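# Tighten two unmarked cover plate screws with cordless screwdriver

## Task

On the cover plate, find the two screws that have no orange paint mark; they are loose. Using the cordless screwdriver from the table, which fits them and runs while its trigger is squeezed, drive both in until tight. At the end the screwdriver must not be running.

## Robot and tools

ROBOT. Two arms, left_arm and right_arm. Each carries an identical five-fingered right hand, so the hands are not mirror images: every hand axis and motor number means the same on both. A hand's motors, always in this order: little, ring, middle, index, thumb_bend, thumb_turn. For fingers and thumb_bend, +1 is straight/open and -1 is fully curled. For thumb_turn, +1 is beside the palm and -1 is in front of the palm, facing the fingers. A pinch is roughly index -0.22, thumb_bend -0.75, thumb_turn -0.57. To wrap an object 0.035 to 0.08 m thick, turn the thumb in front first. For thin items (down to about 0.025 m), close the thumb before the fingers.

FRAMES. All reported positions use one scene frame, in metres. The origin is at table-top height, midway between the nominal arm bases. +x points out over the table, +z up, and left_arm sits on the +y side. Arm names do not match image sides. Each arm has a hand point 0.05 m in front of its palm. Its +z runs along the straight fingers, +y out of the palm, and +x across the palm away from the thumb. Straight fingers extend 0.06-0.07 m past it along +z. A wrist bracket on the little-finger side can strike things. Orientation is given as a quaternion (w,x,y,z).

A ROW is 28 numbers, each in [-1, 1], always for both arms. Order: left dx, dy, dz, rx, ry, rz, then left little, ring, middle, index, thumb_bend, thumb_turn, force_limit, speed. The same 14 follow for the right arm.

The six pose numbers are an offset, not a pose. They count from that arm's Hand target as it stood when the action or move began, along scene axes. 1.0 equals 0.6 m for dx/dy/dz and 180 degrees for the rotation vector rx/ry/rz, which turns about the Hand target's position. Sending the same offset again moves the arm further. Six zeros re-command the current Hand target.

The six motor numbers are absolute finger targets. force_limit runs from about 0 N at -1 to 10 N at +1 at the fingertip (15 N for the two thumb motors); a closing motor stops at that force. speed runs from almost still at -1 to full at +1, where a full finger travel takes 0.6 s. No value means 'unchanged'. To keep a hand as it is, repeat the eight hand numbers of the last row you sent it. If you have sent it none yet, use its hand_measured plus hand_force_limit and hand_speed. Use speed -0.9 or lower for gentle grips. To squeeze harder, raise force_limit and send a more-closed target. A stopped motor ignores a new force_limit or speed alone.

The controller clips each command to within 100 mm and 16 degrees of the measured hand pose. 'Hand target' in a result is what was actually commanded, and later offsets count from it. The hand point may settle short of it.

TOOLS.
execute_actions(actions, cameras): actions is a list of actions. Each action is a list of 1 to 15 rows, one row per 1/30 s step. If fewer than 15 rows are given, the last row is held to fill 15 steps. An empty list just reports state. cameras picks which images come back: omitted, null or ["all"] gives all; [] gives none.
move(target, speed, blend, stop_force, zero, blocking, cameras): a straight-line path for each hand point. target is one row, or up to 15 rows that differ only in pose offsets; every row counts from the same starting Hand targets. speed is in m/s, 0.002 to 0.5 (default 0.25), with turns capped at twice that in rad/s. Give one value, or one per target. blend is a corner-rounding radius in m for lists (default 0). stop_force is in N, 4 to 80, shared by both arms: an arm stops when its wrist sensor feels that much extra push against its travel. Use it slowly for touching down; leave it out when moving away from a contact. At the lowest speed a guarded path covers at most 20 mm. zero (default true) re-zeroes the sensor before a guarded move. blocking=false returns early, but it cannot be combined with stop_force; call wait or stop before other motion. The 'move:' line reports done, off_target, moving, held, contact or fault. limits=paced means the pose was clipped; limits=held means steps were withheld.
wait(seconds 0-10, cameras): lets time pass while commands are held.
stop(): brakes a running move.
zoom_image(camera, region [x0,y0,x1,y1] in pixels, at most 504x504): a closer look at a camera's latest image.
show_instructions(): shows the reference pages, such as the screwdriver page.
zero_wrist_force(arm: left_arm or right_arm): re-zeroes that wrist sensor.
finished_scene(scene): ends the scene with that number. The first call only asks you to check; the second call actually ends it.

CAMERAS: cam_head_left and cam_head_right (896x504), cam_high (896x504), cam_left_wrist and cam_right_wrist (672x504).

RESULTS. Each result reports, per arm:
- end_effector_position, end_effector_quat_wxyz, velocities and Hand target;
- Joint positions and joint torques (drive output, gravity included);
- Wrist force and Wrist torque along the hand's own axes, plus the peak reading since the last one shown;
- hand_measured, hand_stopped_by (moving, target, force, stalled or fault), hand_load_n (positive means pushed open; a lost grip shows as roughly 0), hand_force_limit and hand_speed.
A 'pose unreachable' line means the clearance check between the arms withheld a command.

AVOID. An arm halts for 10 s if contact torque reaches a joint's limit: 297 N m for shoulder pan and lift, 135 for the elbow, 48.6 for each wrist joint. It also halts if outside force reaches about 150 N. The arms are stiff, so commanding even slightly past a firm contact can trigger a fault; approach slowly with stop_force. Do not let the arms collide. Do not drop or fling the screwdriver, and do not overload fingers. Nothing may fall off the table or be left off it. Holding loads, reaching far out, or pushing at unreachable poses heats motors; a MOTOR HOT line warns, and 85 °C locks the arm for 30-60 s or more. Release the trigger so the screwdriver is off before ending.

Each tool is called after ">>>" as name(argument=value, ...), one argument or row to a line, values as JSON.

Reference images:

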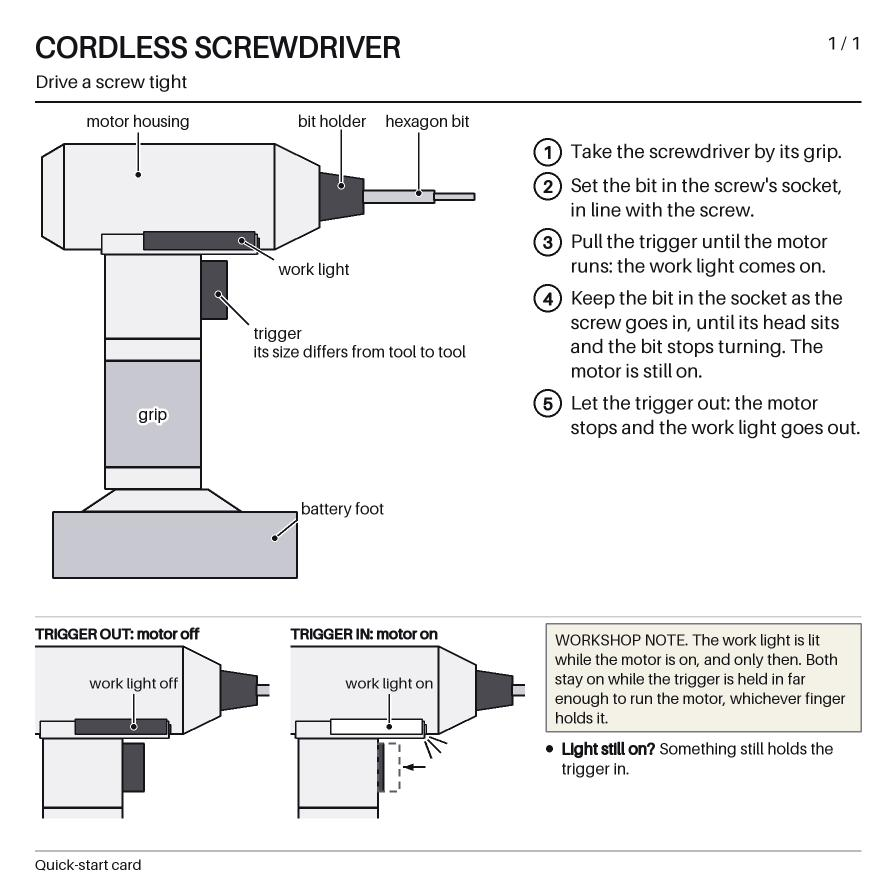

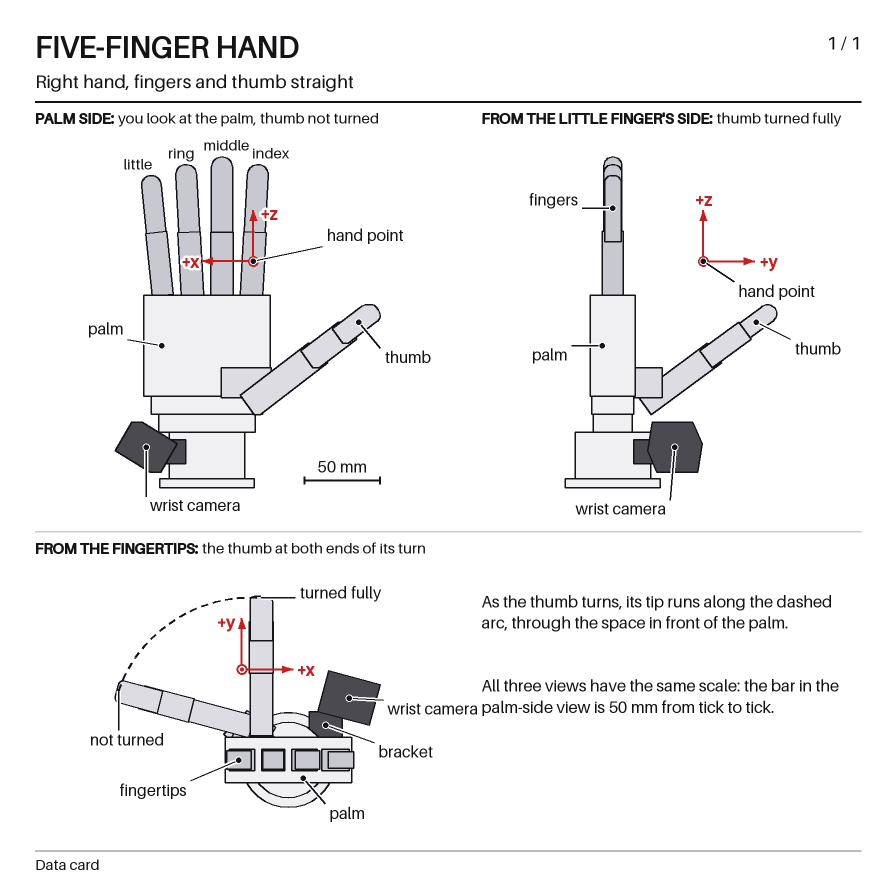

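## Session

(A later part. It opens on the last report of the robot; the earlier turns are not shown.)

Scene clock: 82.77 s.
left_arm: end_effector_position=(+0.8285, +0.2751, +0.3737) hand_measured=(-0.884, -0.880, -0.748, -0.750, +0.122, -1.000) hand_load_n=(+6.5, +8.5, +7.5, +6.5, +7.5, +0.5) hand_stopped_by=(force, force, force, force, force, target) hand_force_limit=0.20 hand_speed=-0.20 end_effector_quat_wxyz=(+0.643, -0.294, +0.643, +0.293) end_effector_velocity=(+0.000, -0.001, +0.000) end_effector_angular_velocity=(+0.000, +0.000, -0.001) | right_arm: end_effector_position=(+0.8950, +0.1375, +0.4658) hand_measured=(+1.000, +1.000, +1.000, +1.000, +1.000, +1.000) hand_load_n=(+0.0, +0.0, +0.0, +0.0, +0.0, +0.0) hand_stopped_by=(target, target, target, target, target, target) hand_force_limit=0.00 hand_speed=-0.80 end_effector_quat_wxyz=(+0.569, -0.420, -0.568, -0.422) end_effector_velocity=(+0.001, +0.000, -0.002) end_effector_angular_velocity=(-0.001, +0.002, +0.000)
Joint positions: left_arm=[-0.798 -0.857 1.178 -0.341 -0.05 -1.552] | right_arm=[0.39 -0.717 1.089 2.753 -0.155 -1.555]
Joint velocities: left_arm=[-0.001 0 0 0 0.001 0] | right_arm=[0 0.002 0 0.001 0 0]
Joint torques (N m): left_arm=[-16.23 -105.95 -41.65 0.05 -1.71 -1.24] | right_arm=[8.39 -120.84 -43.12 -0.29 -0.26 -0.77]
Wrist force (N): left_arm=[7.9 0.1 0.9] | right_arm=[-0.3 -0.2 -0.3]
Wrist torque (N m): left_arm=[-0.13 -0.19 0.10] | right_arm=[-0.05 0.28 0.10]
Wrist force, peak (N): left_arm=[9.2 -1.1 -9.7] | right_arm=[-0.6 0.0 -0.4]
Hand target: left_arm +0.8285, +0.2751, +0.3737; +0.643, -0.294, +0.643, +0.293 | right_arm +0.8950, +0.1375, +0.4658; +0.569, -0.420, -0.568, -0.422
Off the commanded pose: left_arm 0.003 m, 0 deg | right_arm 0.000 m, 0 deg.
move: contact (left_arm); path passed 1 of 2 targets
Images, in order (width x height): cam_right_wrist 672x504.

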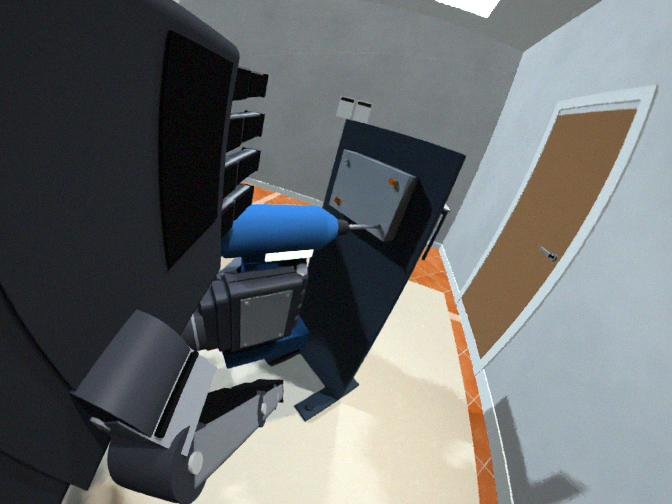

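>>> move(
  target=[
    [-0.00050,-0.00386,0.00117,0,0,0,-1.0,-1.0,-1.0,-0.9,-1,-1,0.2,-0.2,0,0,0,0,0,0,1,1,1,1,1,1,0,-0.8],
    [0.00570,0.00399,0.00117,0,0,0,-1.0,-1.0,-1.0,-0.9,-1,-1,0.2,-0.2,0,0,0,0,0,0,1,1,1,1,1,1,0,-0.8],
  ],
  speed=[0.02,0.006],
  stop_force=5,
  zero=false,
  cameras=["cam_right_wrist"],
)

>>> zoom_image(
  camera="cam_right_wrist",
  region=[355, 210, 385, 240],
)

Scene clock: 84.67 s.
left_arm: end_effector_position=(+0.8300, +0.2749, +0.3744) hand_measured=(-0.884, -0.880, -0.748, -0.750, +0.122, -1.000) hand_load_n=(+6.0, +8.0, +7.5, +6.0, +7.5, +1.0) hand_stopped_by=(force, force, force, force, force, target) hand_force_limit=0.20 hand_speed=-0.20 end_effector_quat_wxyz=(+0.643, -0.294, +0.643, +0.293) end_effector_velocity=(+0.000, +0.001, +0.000) end_effector_angular_velocity=(-0.001, -0.001, +0.001) | right_arm: end_effector_position=(+0.8950, +0.1375, +0.4658) hand_measured=(+1.000, +1.000, +1.000, +1.000, +1.000, +1.000) hand_load_n=(+0.0, +0.0, +0.0, +0.0, +0.0, +0.0) hand_stopped_by=(target, target, target, target, target, target) hand_force_limit=0.00 hand_speed=-0.80 end_effector_quat_wxyz=(+0.569, -0.420, -0.568, -0.422) end_effector_velocity=(+0.000, +0.000, +0.000) end_effector_angular_velocity=(+0.000, +0.000, +0.000)
Joint positions: left_arm=[-0.797 -0.855 1.174 -0.339 -0.049 -1.552] | right_arm=[0.39 -0.717 1.089 2.753 -0.155 -1.555]
Joint velocities: left_arm=[0.001 0 0 -0.001 0 0] | right_arm=[0 0 0 0 0 0]
Joint torques (N m): left_arm=[-12.43 -94.95 -46.17 3.39 -1.55 -3.3] | right_arm=[8.35 -120.32 -42.42 -0.68 0.02 -0.85]
Wrist force (N): left_arm=[8.2 0.2 0.7] | right_arm=[-0.1 -0.4 -0.6]
Wrist torque (N m): left_arm=[-0.11 -0.22 0.12] | right_arm=[-0.06 0.26 0.10]
Wrist force, peak (N): left_arm=[10.9 0.3 -6.0] | right_arm=[-0.8 0.2 -0.4]
Hand target: left_arm +0.8300, +0.2749, +0.3744; +0.643, -0.294, +0.643, +0.293 | right_arm +0.8950, +0.1375, +0.4658; +0.569, -0.420, -0.568, -0.422
Off the commanded pose: left_arm 0.003 m, 0 deg | right_arm 0.000 m, 0 deg.
move: contact (left_arm); path passed 1 of 2 targets
Images, in order (width x height): cam_right_wrist 672x504.

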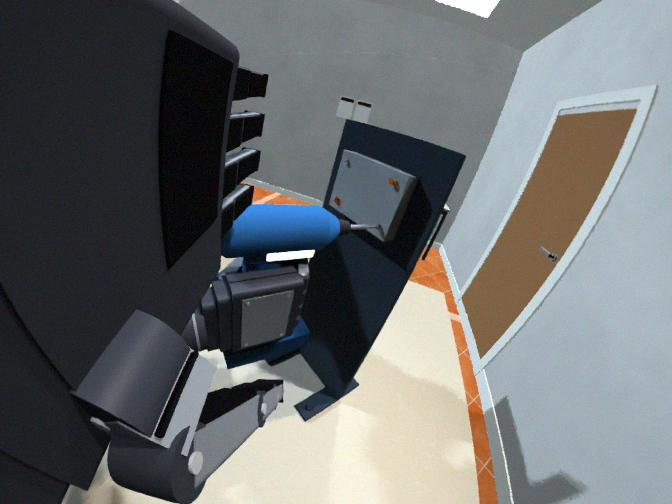

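Scaled by 16.800 from the camera's 672x504 image, which has a finer 960x720 frame.

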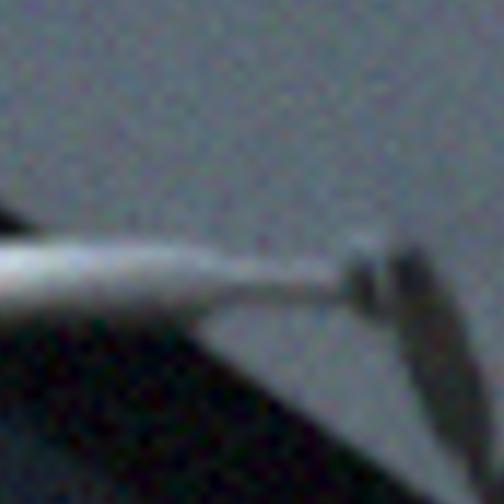

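>>> move(
  target=[
    [-0.00080,-0.00386,0.00100,0,0,0,-1.0,-1.0,-1.0,-0.9,-1,-1,0.2,-0.2,0,0,0,0,0,0,1,1,1,1,1,1,0,-0.8],
    [0.00540,0.00399,0.00100,0,0,0,-1.0,-1.0,-1.0,-0.9,-1,-1,0.2,-0.2,0,0,0,0,0,0,1,1,1,1,1,1,0,-0.8],
  ],
  speed=[0.02,0.006],
  stop_force=5,
  zero=false,
  cameras=["cam_right_wrist"],
)

>>> zoom_image(
  camera="cam_right_wrist",
  region=[355, 210, 385, 240],
)

Scene clock: 86.37 s.
left_arm: end_effector_position=(+0.8308, +0.2742, +0.3750) hand_measured=(-0.884, -0.880, -0.748, -0.750, +0.122, -1.000) hand_load_n=(+6.0, +8.0, +7.5, +6.5, +7.5, +0.5) hand_stopped_by=(force, force, force, force, force, target) hand_force_limit=0.20 hand_speed=-0.20 end_effector_quat_wxyz=(+0.643, -0.294, +0.644, +0.293) end_effector_velocity=(+0.000, +0.000, +0.000) end_effector_angular_velocity=(+0.001, +0.001, +0.000) | right_arm: end_effector_position=(+0.8950, +0.1375, +0.4658) hand_measured=(+1.000, +1.000, +1.000, +1.000, +1.000, +1.000) hand_load_n=(+0.0, +0.0, +0.0, +0.0, +0.0, +0.0) hand_stopped_by=(target, target, target, target, target, target) hand_force_limit=0.00 hand_speed=-0.80 end_effector_quat_wxyz=(+0.569, -0.420, -0.568, -0.422) end_effector_velocity=(+0.000, +0.000, -0.001) end_effector_angular_velocity=(+0.000, +0.001, +0.000)
Joint positions: left_arm=[-0.797 -0.854 1.171 -0.337 -0.049 -1.551] | right_arm=[0.39 -0.717 1.089 2.753 -0.155 -1.555]
Joint velocities: left_arm=[0 0 0 0 0 0.001] | right_arm=[0 0.001 0 -0.001 0 0]
Joint torques (N m): left_arm=[-8.58 -111.01 -44.25 3.22 -1.66 -0.78] | right_arm=[7.16 -120.49 -42.31 -1.04 0.03 -0.73]
Wrist force (N): left_arm=[9.7 0.4 -3.1] | right_arm=[-0.1 -0.2 -0.5]
Wrist torque (N m): left_arm=[-0.03 -0.17 0.15] | right_arm=[-0.03 0.26 0.12]
Wrist force, peak (N): left_arm=[12.9 0.8 -11.7] | right_arm=[-0.8 -0.3 -0.5]
Hand target: left_arm +0.8308, +0.2742, +0.3750; +0.643, -0.294, +0.644, +0.293 | right_arm +0.8950, +0.1375, +0.4658; +0.569, -0.420, -0.568, -0.422
Off the commanded pose: left_arm 0.004 m, 0 deg | right_arm 0.000 m, 0 deg.
move: contact (left_arm); path passed 1 of 2 targets
Images, in order (width x height): cam_right_wrist 672x504.

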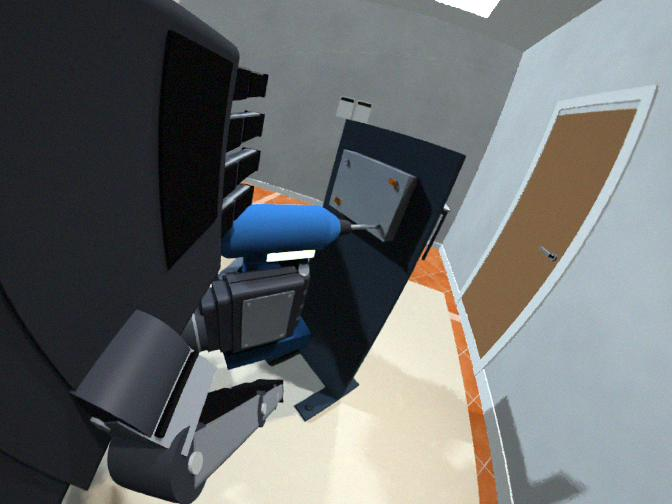

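Scaled by 16.800 from the camera's 672x504 image, which has a finer 960x720 frame.

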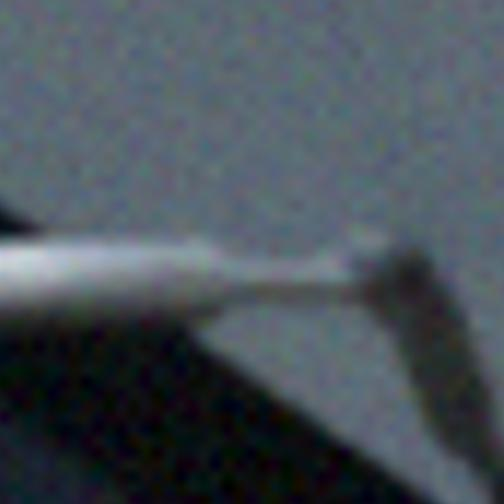

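>>> execute_actions(
  actions=[],
  cameras=["cam_head_left","cam_right_wrist","cam_head_right"],
)

>>> zoom_image(
  camera="cam_head_left",
  region=[330, 100, 350, 120],
)

>>> zoom_image(
  camera="cam_head_right",
  region=[280, 60, 340, 120],
)

Scene clock: 86.87 s.
left_arm: end_effector_position=(+0.8308, +0.2742, +0.3750) hand_measured=(-0.884, -0.880, -0.748, -0.750, +0.122, -1.000) hand_load_n=(+6.0, +8.0, +7.5, +6.5, +7.5, +0.5) hand_stopped_by=(force, force, force, force, force, target) hand_force_limit=0.20 hand_speed=-0.20 end_effector_quat_wxyz=(+0.643, -0.294, +0.644, +0.293) end_effector_velocity=(+0.000, +0.000, +0.000) end_effector_angular_velocity=(+0.000, +0.000, +0.001) | right_arm: end_effector_position=(+0.8950, +0.1375, +0.4658) hand_measured=(+1.000, +1.000, +1.000, +1.000, +1.000, +1.000) hand_load_n=(+0.5, +0.0, +0.0, +0.0, +0.0, +0.0) hand_stopped_by=(target, target, target, target, target, target) hand_force_limit=0.00 hand_speed=-0.80 end_effector_quat_wxyz=(+0.569, -0.420, -0.568, -0.422) end_effector_velocity=(+0.000, +0.000, +0.000) end_effector_angular_velocity=(+0.000, +0.000, +0.000)
Joint positions: left_arm=[-0.797 -0.854 1.171 -0.337 -0.049 -1.551] | right_arm=[0.39 -0.717 1.089 2.753 -0.155 -1.555]
Joint velocities: left_arm=[0 0 0 -0.001 -0.001 0.001] | right_arm=[0 0 0 0 0 0]
Joint torques (N m): left_arm=[-8.21 -110.94 -38.94 3.53 -1.16 -0.06] | right_arm=[8.3 -119.28 -42.52 -1.07 0.14 -0.79]
Wrist force (N): left_arm=[9.2 0.1 -3.1] | right_arm=[-0.4 -0.5 -0.2]
Wrist torque (N m): left_arm=[-0.05 -0.12 0.12] | right_arm=[-0.09 0.29 0.09]
Wrist force, peak (N): left_arm=[10.1 0.2 -3.5] | right_arm=[-0.4 -0.5 -0.2]
Hand target: left_arm +0.8308, +0.2742, +0.3750; +0.643, -0.294, +0.644, +0.293 | right_arm +0.8950, +0.1375, +0.4658; +0.569, -0.420, -0.568, -0.422
Off the commanded pose: left_arm 0.004 m, 0 deg | right_arm 0.000 m, 0 deg.
Images, in order (width x height): cam_head_left 896x504, cam_head_right 896x504, cam_right_wrist 672x504.

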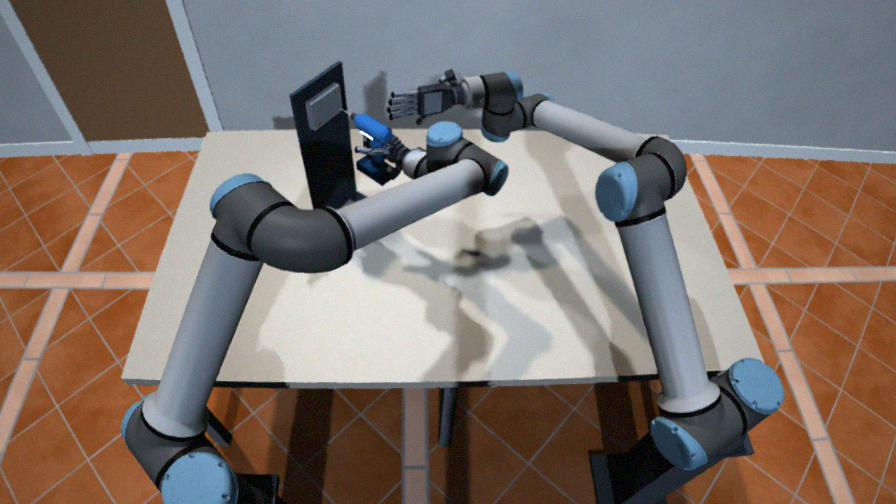

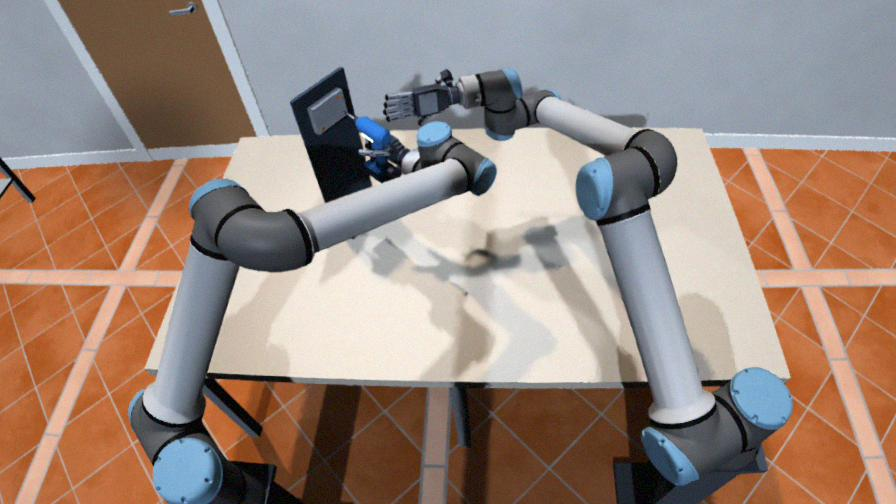

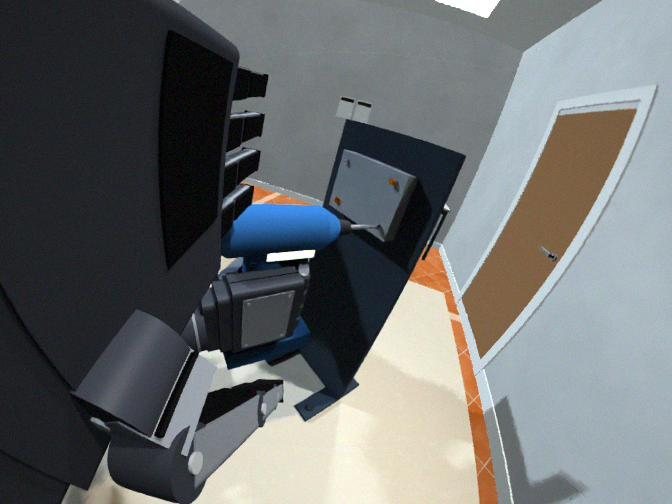

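Scaled by 25.200.

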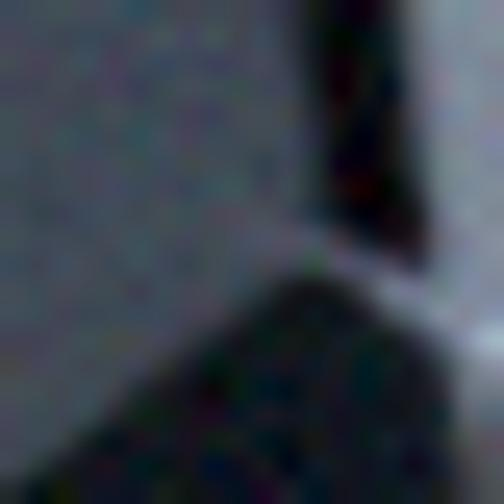

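Scaled by 8.400.

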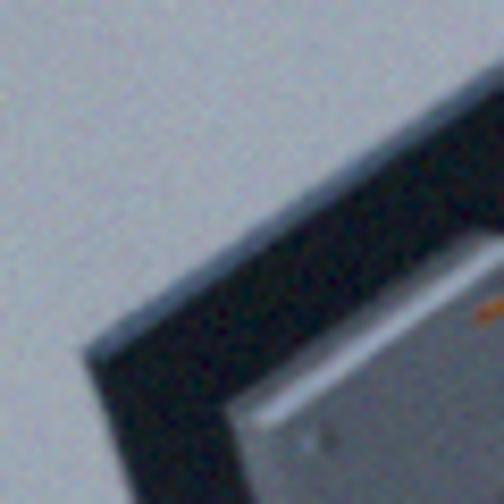

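>>> zoom_image(
  camera="cam_head_right",
  region=[330, 98, 360, 128],
)

>>> zoom_image(
  camera="cam_right_wrist",
  region=[366, 216, 386, 236],
)

Scaled by 16.800.

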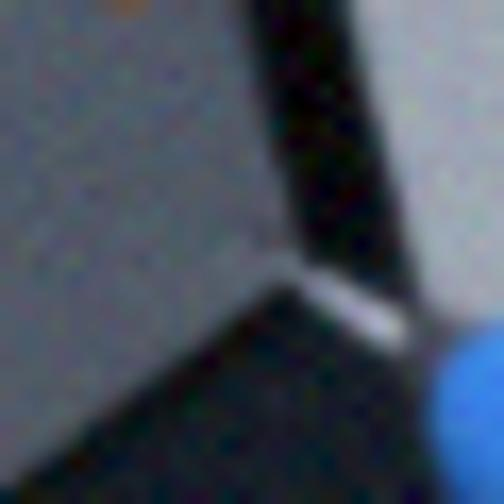

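Scaled by 25.200 from the camera's 672x504 image, which has a finer 960x720 frame.

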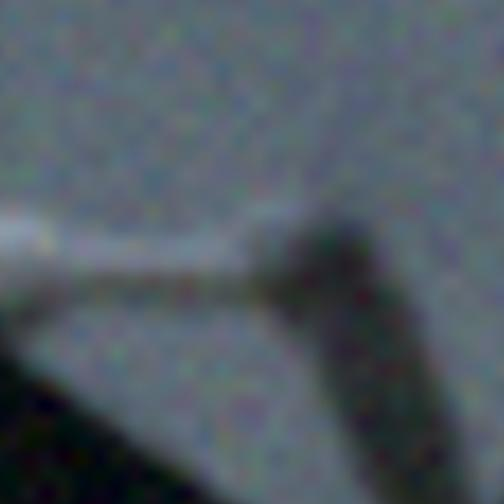

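>>> move(
  target=[
    [-0.00272,-0.0021,-0.0005,0,0,0,-1.0,-1.0,-1.0,-0.9,-1,-1,0.2,-0.2,0,0,0,0,0,0,1,1,1,1,1,1,0,-0.8],
    [0.00245,0.00445,-0.0005,0,0,0,-1.0,-1.0,-1.0,-0.9,-1,-1,0.2,-0.2,0,0,0,0,0,0,1,1,1,1,1,1,0,-0.8],
  ],
  speed=[0.02,0.006],
  stop_force=5,
  zero=false,
  cameras=["cam_right_wrist"],
)

>>> zoom_image(
  camera="cam_right_wrist",
  region=[355, 210, 385, 240],
)

Scene clock: 88.97 s.
left_arm: end_effector_position=(+0.8304, +0.2746, +0.3748) hand_measured=(-0.884, -0.880, -0.748, -0.750, +0.122, -1.000) hand_load_n=(+5.0, +7.5, +7.5, +6.5, +7.5, +0.5) hand_stopped_by=(force, force, force, force, force, target) hand_force_limit=0.20 hand_speed=-0.20 end_effector_quat_wxyz=(+0.643, -0.294, +0.643, +0.293) end_effector_velocity=(+0.000, +0.000, +0.000) end_effector_angular_velocity=(+0.000, +0.000, +0.000) | right_arm: end_effector_position=(+0.8950, +0.1375, +0.4658) hand_measured=(+1.000, +1.000, +1.000, +1.000, +1.000, +1.000) hand_load_n=(+0.5, +0.0, +0.0, +0.0, -0.5, +0.0) hand_stopped_by=(target, target, target, target, target, target) hand_force_limit=0.00 hand_speed=-0.80 end_effector_quat_wxyz=(+0.569, -0.420, -0.568, -0.422) end_effector_velocity=(+0.000, +0.000, +0.001) end_effector_angular_velocity=(+0.000, -0.001, +0.001)
Joint positions: left_arm=[-0.797 -0.854 1.172 -0.338 -0.049 -1.552] | right_arm=[0.39 -0.717 1.089 2.753 -0.155 -1.555]
Joint velocities: left_arm=[0 0 0 0 0 0] | right_arm=[0 0 0 0 0 0]
Joint torques (N m): left_arm=[-5.45 -114.77 -34.96 -0.53 -0.42 -2.28] | right_arm=[7.21 -119.63 -42.05 -1.43 0.3 -0.71]
Wrist force (N): left_arm=[10.0 1.7 -3.5] | right_arm=[-0.4 -0.2 -0.6]
Wrist torque (N m): left_arm=[-0.16 -0.15 0.09] | right_arm=[-0.02 0.32 0.09]
Wrist force, peak (N): left_arm=[14.4 1.9 -9.2] | right_arm=[-0.8 0.2 -0.6]
Hand target: left_arm +0.8304, +0.2746, +0.3748; +0.643, -0.294, +0.643, +0.293 | right_arm +0.8950, +0.1375, +0.4658; +0.569, -0.420, -0.568, -0.422
Off the commanded pose: left_arm 0.003 m, 0 deg | right_arm 0.000 m, 0 deg.
move: contact (left_arm); path passed 1 of 2 targets
Images, in order (width x height): cam_right_wrist 672x504.

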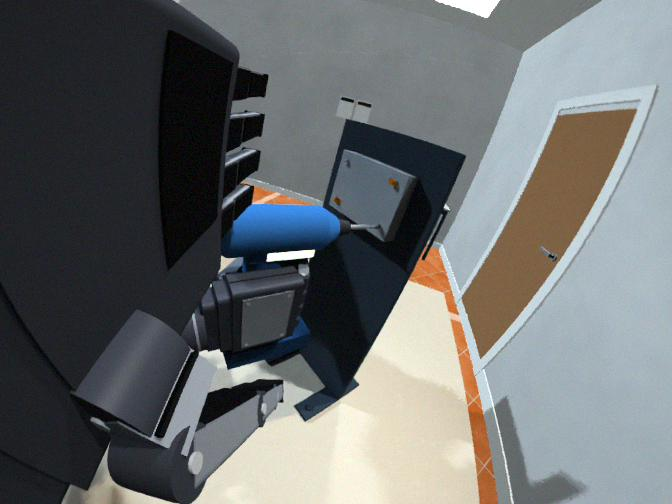

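Scaled by 16.800 from the camera's 672x504 image, which has a finer 960x720 frame.

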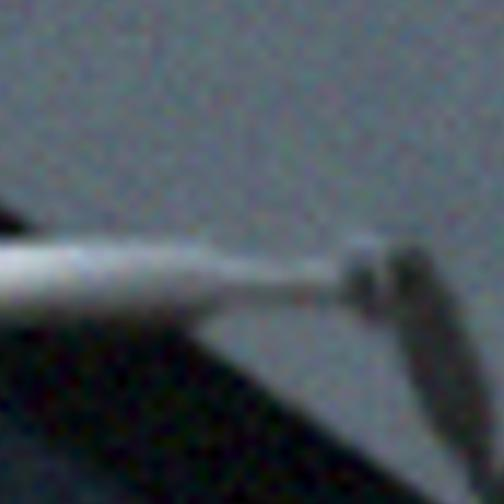

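>>> execute_actions(
  actions=[],
  cameras=["cam_left_wrist","cam_high"],
)

Scene clock: 89.93 s.
left_arm: end_effector_position=(+0.8304, +0.2746, +0.3748) hand_measured=(-0.884, -0.880, -0.748, -0.750, +0.122, -1.000) hand_load_n=(+5.5, +7.5, +7.5, +6.5, +7.5, +0.5) hand_stopped_by=(force, force, force, force, force, target) hand_force_limit=0.20 hand_speed=-0.20 end_effector_quat_wxyz=(+0.643, -0.294, +0.643, +0.293) end_effector_velocity=(+0.000, +0.001, +0.000) end_effector_angular_velocity=(+0.000, +0.000, +0.000) | right_arm: end_effector_position=(+0.8950, +0.1375, +0.4658) hand_measured=(+1.000, +1.000, +1.000, +1.000, +1.000, +1.000) hand_load_n=(+0.0, +0.0, +0.0, +0.0, +0.0, +0.5) hand_stopped_by=(target, target, target, target, target, target) hand_force_limit=0.00 hand_speed=-0.80 end_effector_quat_wxyz=(+0.569, -0.420, -0.568, -0.422) end_effector_velocity=(+0.000, +0.000, -0.001) end_effector_angular_velocity=(-0.001, +0.002, +0.000)
Joint positions: left_arm=[-0.797 -0.854 1.172 -0.338 -0.049 -1.552] | right_arm=[0.39 -0.717 1.089 2.753 -0.155 -1.555]
Joint velocities: left_arm=[0.001 0 0 -0.001 0 0.001] | right_arm=[0 0.001 0 0.001 0 0]
Joint torques (N m): left_arm=[-8.15 -113.31 -37.68 2.67 -0.96 -2.36] | right_arm=[5.31 -119.71 -41.88 -1.6 0.18 -0.63]
Wrist force (N): left_arm=[9.8 1.4 -2.8] | right_arm=[0.0 -0.4 -0.3]
Wrist torque (N m): left_arm=[-0.21 -0.13 0.09] | right_arm=[-0.07 0.24 0.11]
Wrist force, peak (N): left_arm=[10.9 1.7 -3.4] | right_arm=[-0.1 -0.2 -0.8]
Hand target: left_arm +0.8304, +0.2746, +0.3748; +0.643, -0.294, +0.643, +0.293 | right_arm +0.8950, +0.1375, +0.4658; +0.569, -0.420, -0.568, -0.422
Off the commanded pose: left_arm 0.003 m, 0 deg | right_arm 0.000 m, 0 deg.
Images, in order (width x height): cam_high 896x504, cam_left_wrist 672x504.

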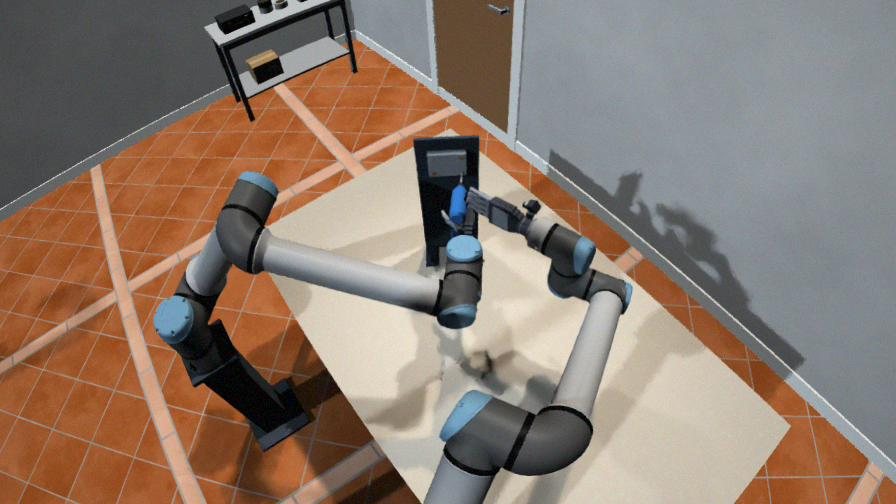

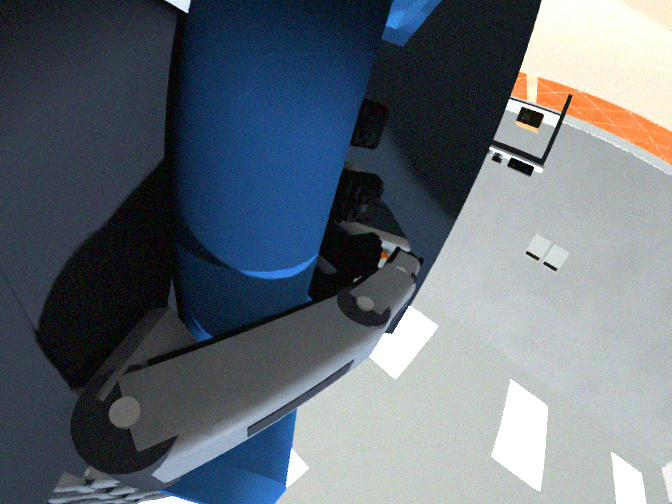

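>>> zoom_image(
  camera="cam_high",
  region=[448, 160, 478, 190],
)

>>> zoom_image(
  camera="cam_high",
  region=[420, 145, 480, 205],
)

Scaled by 16.800.

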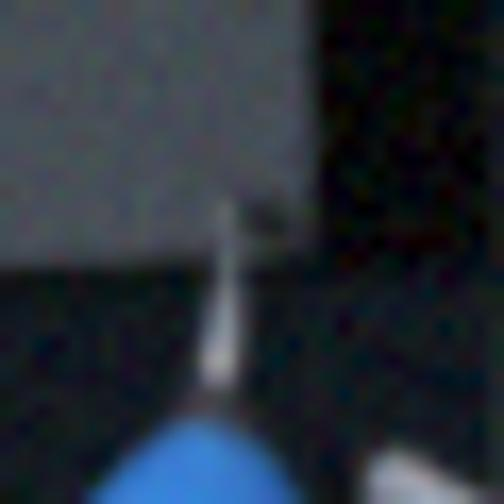

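Scaled by 8.400.

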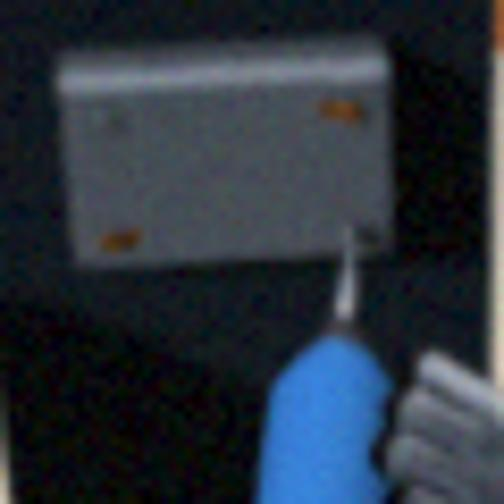

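>>> zoom_image(
  camera="cam_high",
  region=[452, 162, 472, 182],
)

>>> zoom_image(
  camera="cam_high",
  region=[424, 150, 444, 170],
)

>>> zoom_image(
  camera="cam_high",
  region=[424, 163, 444, 183],
)

>>> zoom_image(
  camera="cam_high",
  region=[452, 148, 472, 168],
)

Scaled by 25.200.

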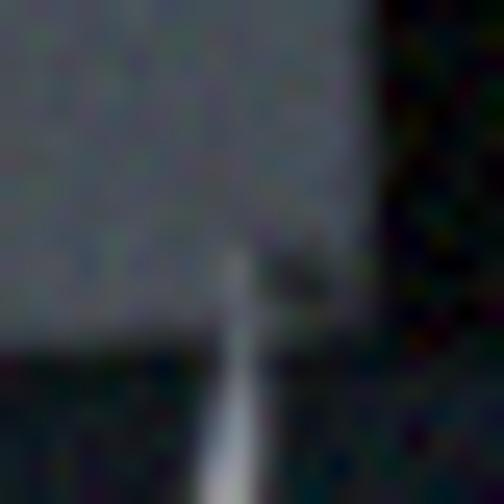

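Scaled by 25.200.

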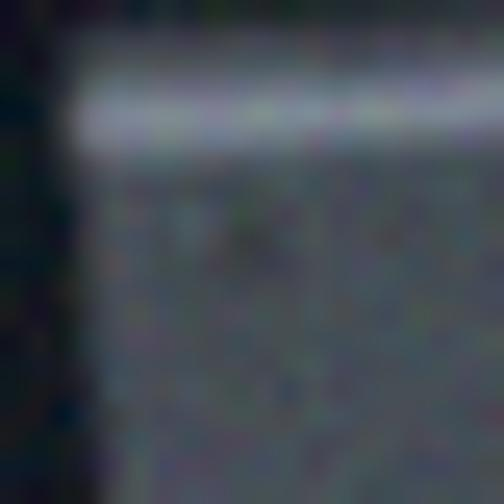

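Scaled by 25.200.

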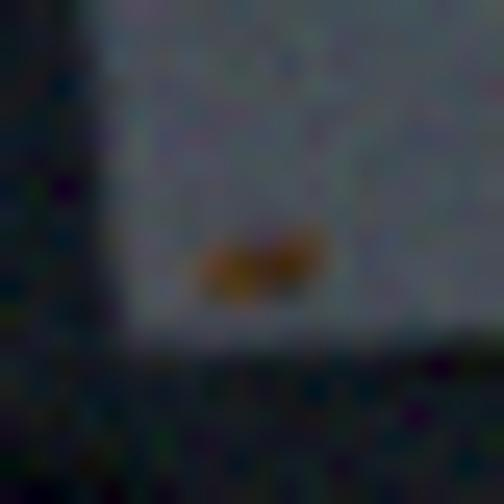

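Scaled by 25.200.

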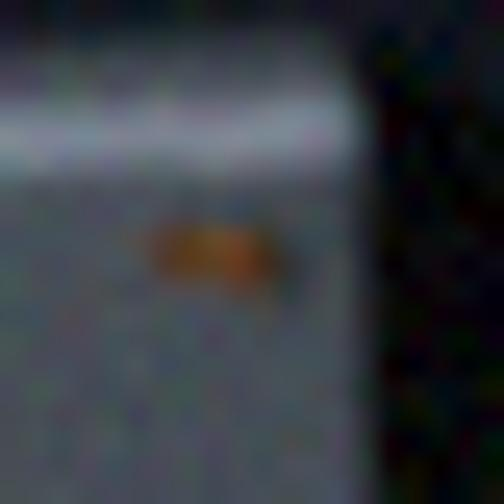

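>>> move(
  target=[
    [-0.00413,-0.00523,0,0,0,0,-1.0,-1.0,-1.0,-0.9,-1,-1,0.2,-0.2,0,0,0,0,0,0,1,1,1,1,1,1,0,-0.8],
    [-0.01592,0.00407,0,0,0,0,-1.0,-1.0,-1.0,-0.9,-1,-1,0.2,-0.2,0,0,0,0,0,0,1,1,1,1,1,1,0,-0.8],
    [-0.00765,0.01453,0,0,0,0,-1.0,-1.0,-1.0,-0.9,-1,-1,0.2,-0.2,0,0,0,0,0,0,1,1,1,1,1,1,0,-0.8],
  ],
  speed=[0.02,0.02,0.008],
  stop_force=5,
  zero=false,
  cameras=["cam_right_wrist","cam_high"],
)

>>> zoom_image(
  camera="cam_right_wrist",
  region=[355, 210, 385, 240],
)

>>> zoom_image(
  camera="cam_high",
  region=[452, 162, 472, 182],
)

Scene clock: 93.93 s.
left_arm: end_effector_position=(+0.8258, +0.2834, +0.3747) hand_measured=(-0.884, -0.880, -0.748, -0.750, +0.122, -1.000) hand_load_n=(+6.0, +8.0, +8.0, +6.5, +7.0, +1.0) hand_stopped_by=(force, force, force, force, force, target) hand_force_limit=0.20 hand_speed=-0.20 end_effector_quat_wxyz=(+0.643, -0.294, +0.643, +0.293) end_effector_velocity=(+0.000, +0.000, +0.000) end_effector_angular_velocity=(+0.000, +0.000, +0.000) | right_arm: end_effector_position=(+0.8950, +0.1375, +0.4658) hand_measured=(+1.000, +1.000, +1.000, +1.000, +1.000, +1.000) hand_load_n=(+0.0, +0.0, +0.0, +0.5, +0.0, +0.0) hand_stopped_by=(target, target, target, target, target, target) hand_force_limit=0.00 hand_speed=-0.80 end_effector_quat_wxyz=(+0.569, -0.420, -0.568, -0.422) end_effector_velocity=(+0.000, +0.000, -0.001) end_effector_angular_velocity=(-0.001, +0.001, +0.000)
Joint positions: left_arm=[-0.794 -0.869 1.198 -0.35 -0.045 -1.551] | right_arm=[0.39 -0.717 1.089 2.753 -0.155 -1.555]
Joint velocities: left_arm=[0.001 0 0 -0.001 0 0.001] | right_arm=[0 0.001 0 0 0 0]
Joint torques (N m): left_arm=[-13.52 -107.97 -34.6 -3.41 -1.08 4.61] | right_arm=[5.16 -119.43 -40.88 -2.32 0.76 -0.5]
Wrist force (N): left_arm=[8.0 0.3 0.8] | right_arm=[-0.4 0.1 -0.4]
Wrist torque (N m): left_arm=[-0.08 -0.19 0.12] | right_arm=[0.02 0.31 0.11]
Wrist force, peak (N): left_arm=[10.8 1.5 -3.4] | right_arm=[-0.3 -0.5 -0.7]
Hand target: left_arm +0.8258, +0.2834, +0.3748; +0.643, -0.294, +0.643, +0.293 | right_arm +0.8950, +0.1375, +0.4658; +0.569, -0.420, -0.568, -0.422
Off the commanded pose: left_arm 0.000 m, 0 deg | right_arm 0.000 m, 0 deg.
move: done
Images, in order (width x height): cam_high 896x504, cam_right_wrist 672x504.

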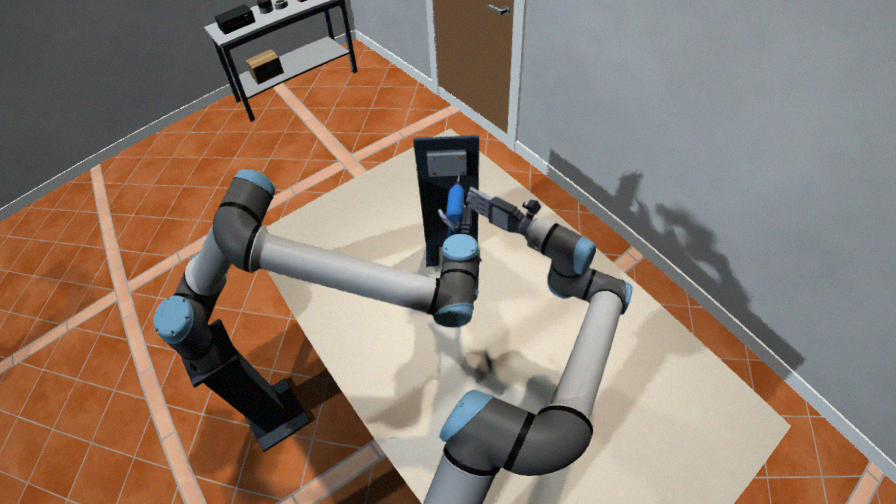

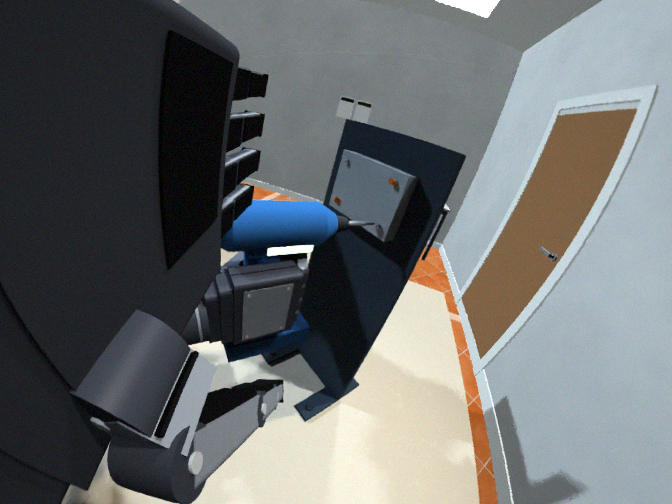

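Scaled by 16.800 from the camera's 672x504 image, which has a finer 960x720 frame.

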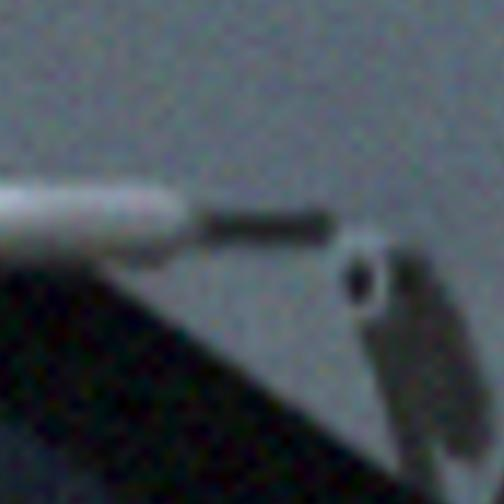

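Scaled by 25.200.

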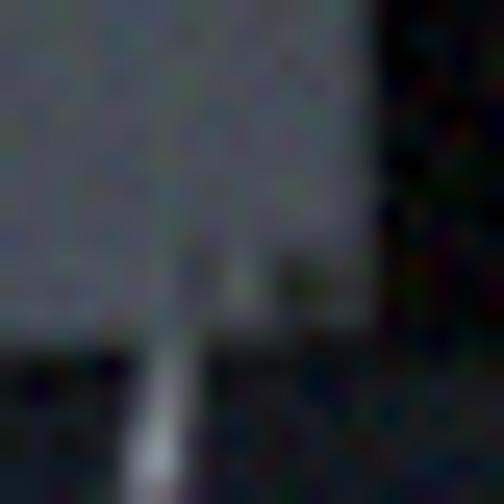

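>>> move(
  target=[
    [-0.00827,-0.01047,0,0,0,0,-1.0,-1.0,-1.0,-0.9,-1,-1,0.2,-0.2,0,0,0,0,0,0,1,1,1,1,1,1,0,-0.8],
    [0.00585,-0.0195,0.0015,0,0,0,-1.0,-1.0,-1.0,-0.9,-1,-1,0.2,-0.2,0,0,0,0,0,0,1,1,1,1,1,1,0,-0.8],
    [0.01308,-0.01033,0.0015,0,0,0,-1.0,-1.0,-1.0,-0.9,-1,-1,0.2,-0.2,0,0,0,0,0,0,1,1,1,1,1,1,0,-0.8],
  ],
  speed=[0.02,0.02,0.006],
  stop_force=5,
  zero=false,
  cameras=["cam_right_wrist","cam_high"],
)

>>> zoom_image(
  camera="cam_right_wrist",
  region=[355, 210, 385, 240],
)

>>> zoom_image(
  camera="cam_high",
  region=[452, 162, 472, 182],
)

Scene clock: 96.93 s.
left_arm: end_effector_position=(+0.8311, +0.2738, +0.3757) hand_measured=(-0.884, -0.880, -0.748, -0.750, +0.122, -1.000) hand_load_n=(+5.5, +7.5, +7.5, +6.5, +7.5, +1.0) hand_stopped_by=(force, force, force, force, force, target) hand_force_limit=0.20 hand_speed=-0.20 end_effector_quat_wxyz=(+0.643, -0.294, +0.643, +0.293) end_effector_velocity=(+0.000, -0.001, +0.000) end_effector_angular_velocity=(+0.001, +0.001, -0.001) | right_arm: end_effector_position=(+0.8950, +0.1375, +0.4658) hand_measured=(+1.000, +1.000, +1.000, +1.000, +1.000, +1.000) hand_load_n=(+0.0, +0.0, +0.0, +0.0, +0.0, +0.0) hand_stopped_by=(target, target, target, target, target, target) hand_force_limit=0.00 hand_speed=-0.80 end_effector_quat_wxyz=(+0.569, -0.420, -0.568, -0.422) end_effector_velocity=(+0.000, +0.000, +0.000) end_effector_angular_velocity=(+0.000, -0.001, +0.000)
Joint positions: left_arm=[-0.798 -0.853 1.169 -0.336 -0.049 -1.551] | right_arm=[0.39 -0.717 1.089 2.753 -0.155 -1.555]
Joint velocities: left_arm=[-0.001 0 0 0.001 0 0.001] | right_arm=[0 0 0 -0.001 0 0]
Joint torques (N m): left_arm=[-10.4 -99.46 -44.63 3.95 -1.43 -2.98] | right_arm=[3.43 -117.72 -40.28 -2.31 0.63 -0.33]
Wrist force (N): left_arm=[8.8 0.1 -3.1] | right_arm=[-0.1 0.1 -0.4]
Wrist torque (N m): left_arm=[0.03 -0.30 0.14] | right_arm=[0.01 0.25 0.13]
Wrist force, peak (N): left_arm=[10.0 0.1 -10.2] | right_arm=[-0.2 0.4 -0.8]
Hand target: left_arm +0.8310, +0.2738, +0.3757; +0.643, -0.294, +0.643, +0.293 | right_arm +0.8950, +0.1375, +0.4658; +0.569, -0.420, -0.568, -0.422
Off the commanded pose: left_arm 0.004 m, 0 deg | right_arm 0.000 m, 0 deg.
move: contact (left_arm); path passed 2 of 3 targets
Images, in order (width x height): cam_high 896x504, cam_right_wrist 672x504.

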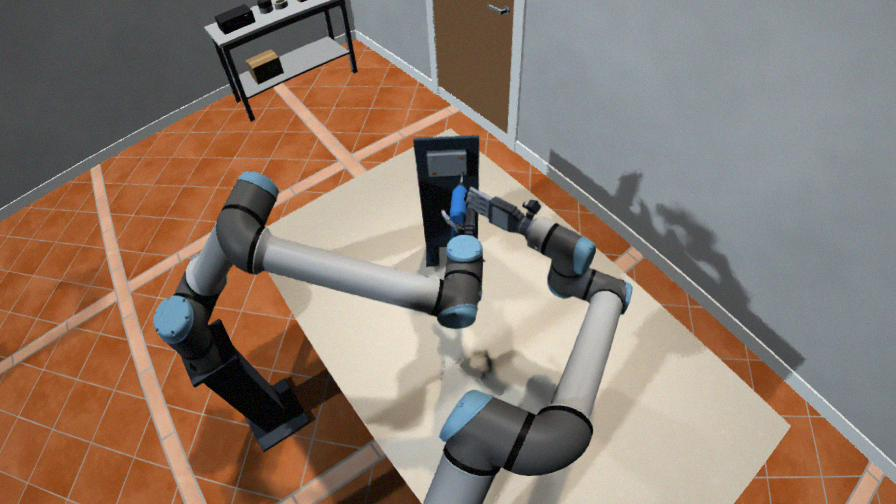

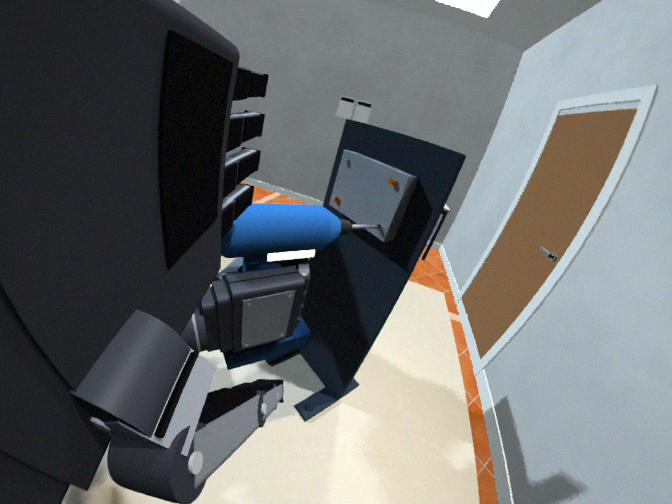

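Scaled by 16.800 from the camera's 672x504 image, which has a finer 960x720 frame.

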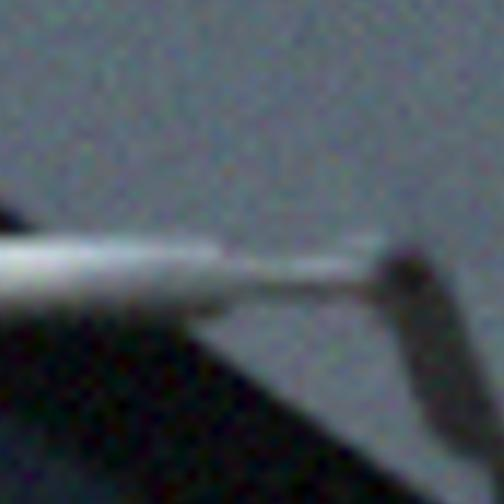

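Scaled by 25.200.

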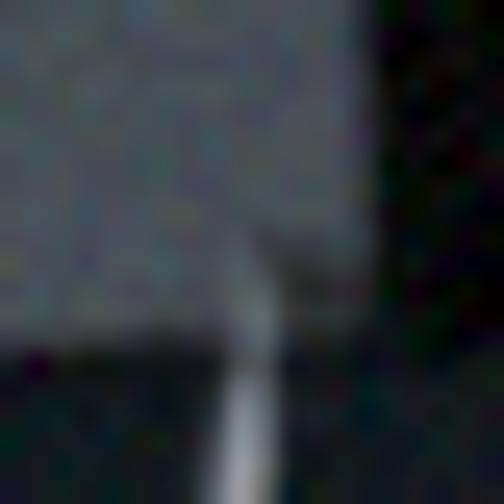

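>>> move(
  target=[
    [-0.0011,-0.00233,0.00033,0,0,0,-1.0,-1.0,-1.0,-0.9,-1,-1,0.2,-0.2,0,0,0,0,0,0,1,1,1,1,1,1,0,-0.8],
    [0.00407,0.00422,0.00033,0,0,0,-1.0,-1.0,-1.0,-0.9,-1,-1,0.2,-0.2,0,0,0,0,0,0,1,1,1,1,1,1,0,-0.8],
  ],
  speed=[0.02,0.004],
  stop_force=6,
  zero=true,
  cameras=["cam_right_wrist"],
)

>>> zoom_image(
  camera="cam_right_wrist",
  region=[366, 216, 386, 236],
)

Scene clock: 99.07 s.
left_arm: end_effector_position=(+0.8314, +0.2737, +0.3759) hand_measured=(-0.884, -0.880, -0.748, -0.750, +0.122, -1.000) hand_load_n=(+6.0, +7.5, +7.5, +6.5, +7.5, +0.5) hand_stopped_by=(force, force, force, force, force, target) hand_force_limit=0.20 hand_speed=-0.20 end_effector_quat_wxyz=(+0.643, -0.294, +0.643, +0.293) end_effector_velocity=(+0.000, +0.001, +0.000) end_effector_angular_velocity=(-0.001, -0.001, +0.001) | right_arm: end_effector_position=(+0.8950, +0.1375, +0.4658) hand_measured=(+1.000, +1.000, +1.000, +1.000, +1.000, +1.000) hand_load_n=(+0.0, +0.0, +0.0, +0.0, +0.0, +0.0) hand_stopped_by=(target, target, target, target, target, target) hand_force_limit=0.00 hand_speed=-0.80 end_effector_quat_wxyz=(+0.569, -0.420, -0.568, -0.422) end_effector_velocity=(+0.000, +0.000, +0.000) end_effector_angular_velocity=(+0.000, +0.000, +0.000)
Joint positions: left_arm=[-0.797 -0.853 1.168 -0.335 -0.049 -1.551] | right_arm=[0.39 -0.717 1.089 2.753 -0.155 -1.555]
Joint velocities: left_arm=[0.001 0 0 0 0 0] | right_arm=[0 0 0 0 0 0]
Joint torques (N m): left_arm=[-5.03 -98.98 -48.67 3.91 -1.64 -0.53] | right_arm=[3.41 -118.95 -39.65 -2.38 0.73 -0.26]
Wrist force (N): left_arm=[9.7 0.5 -9.0] | right_arm=[-0.3 0.1 -0.5]
Wrist torque (N m): left_arm=[0.39 -0.40 0.20] | right_arm=[0.02 0.29 0.11]
Wrist force, peak (N): left_arm=[10.1 -0.8 -13.0] | right_arm=[-0.5 -0.4 -0.5]
Hand target: left_arm +0.8314, +0.2737, +0.3759; +0.643, -0.294, +0.643, +0.293 | right_arm +0.8950, +0.1375, +0.4658; +0.569, -0.420, -0.568, -0.422
Off the commanded pose: left_arm 0.003 m, 0 deg | right_arm 0.000 m, 0 deg.
move: contact (left_arm); path passed 1 of 2 targets
Images, in order (width x height): cam_right_wrist 672x504.

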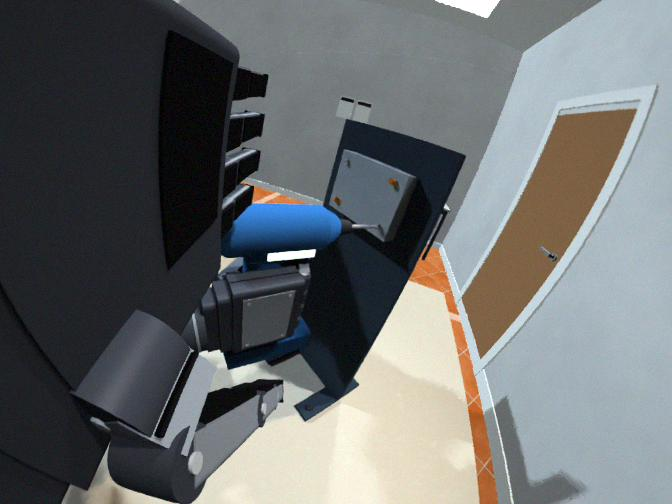

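Scaled by 25.200 from the camera's 672x504 image, which has a finer 960x720 frame.

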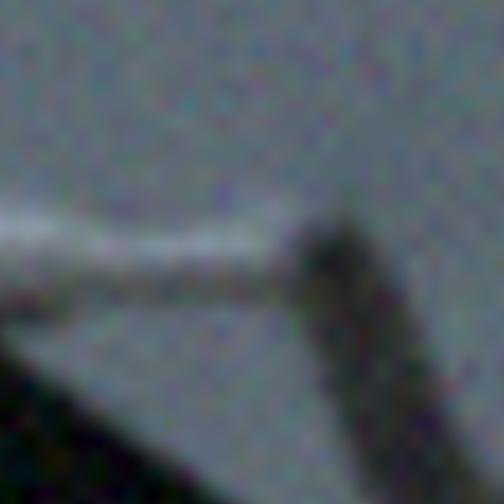

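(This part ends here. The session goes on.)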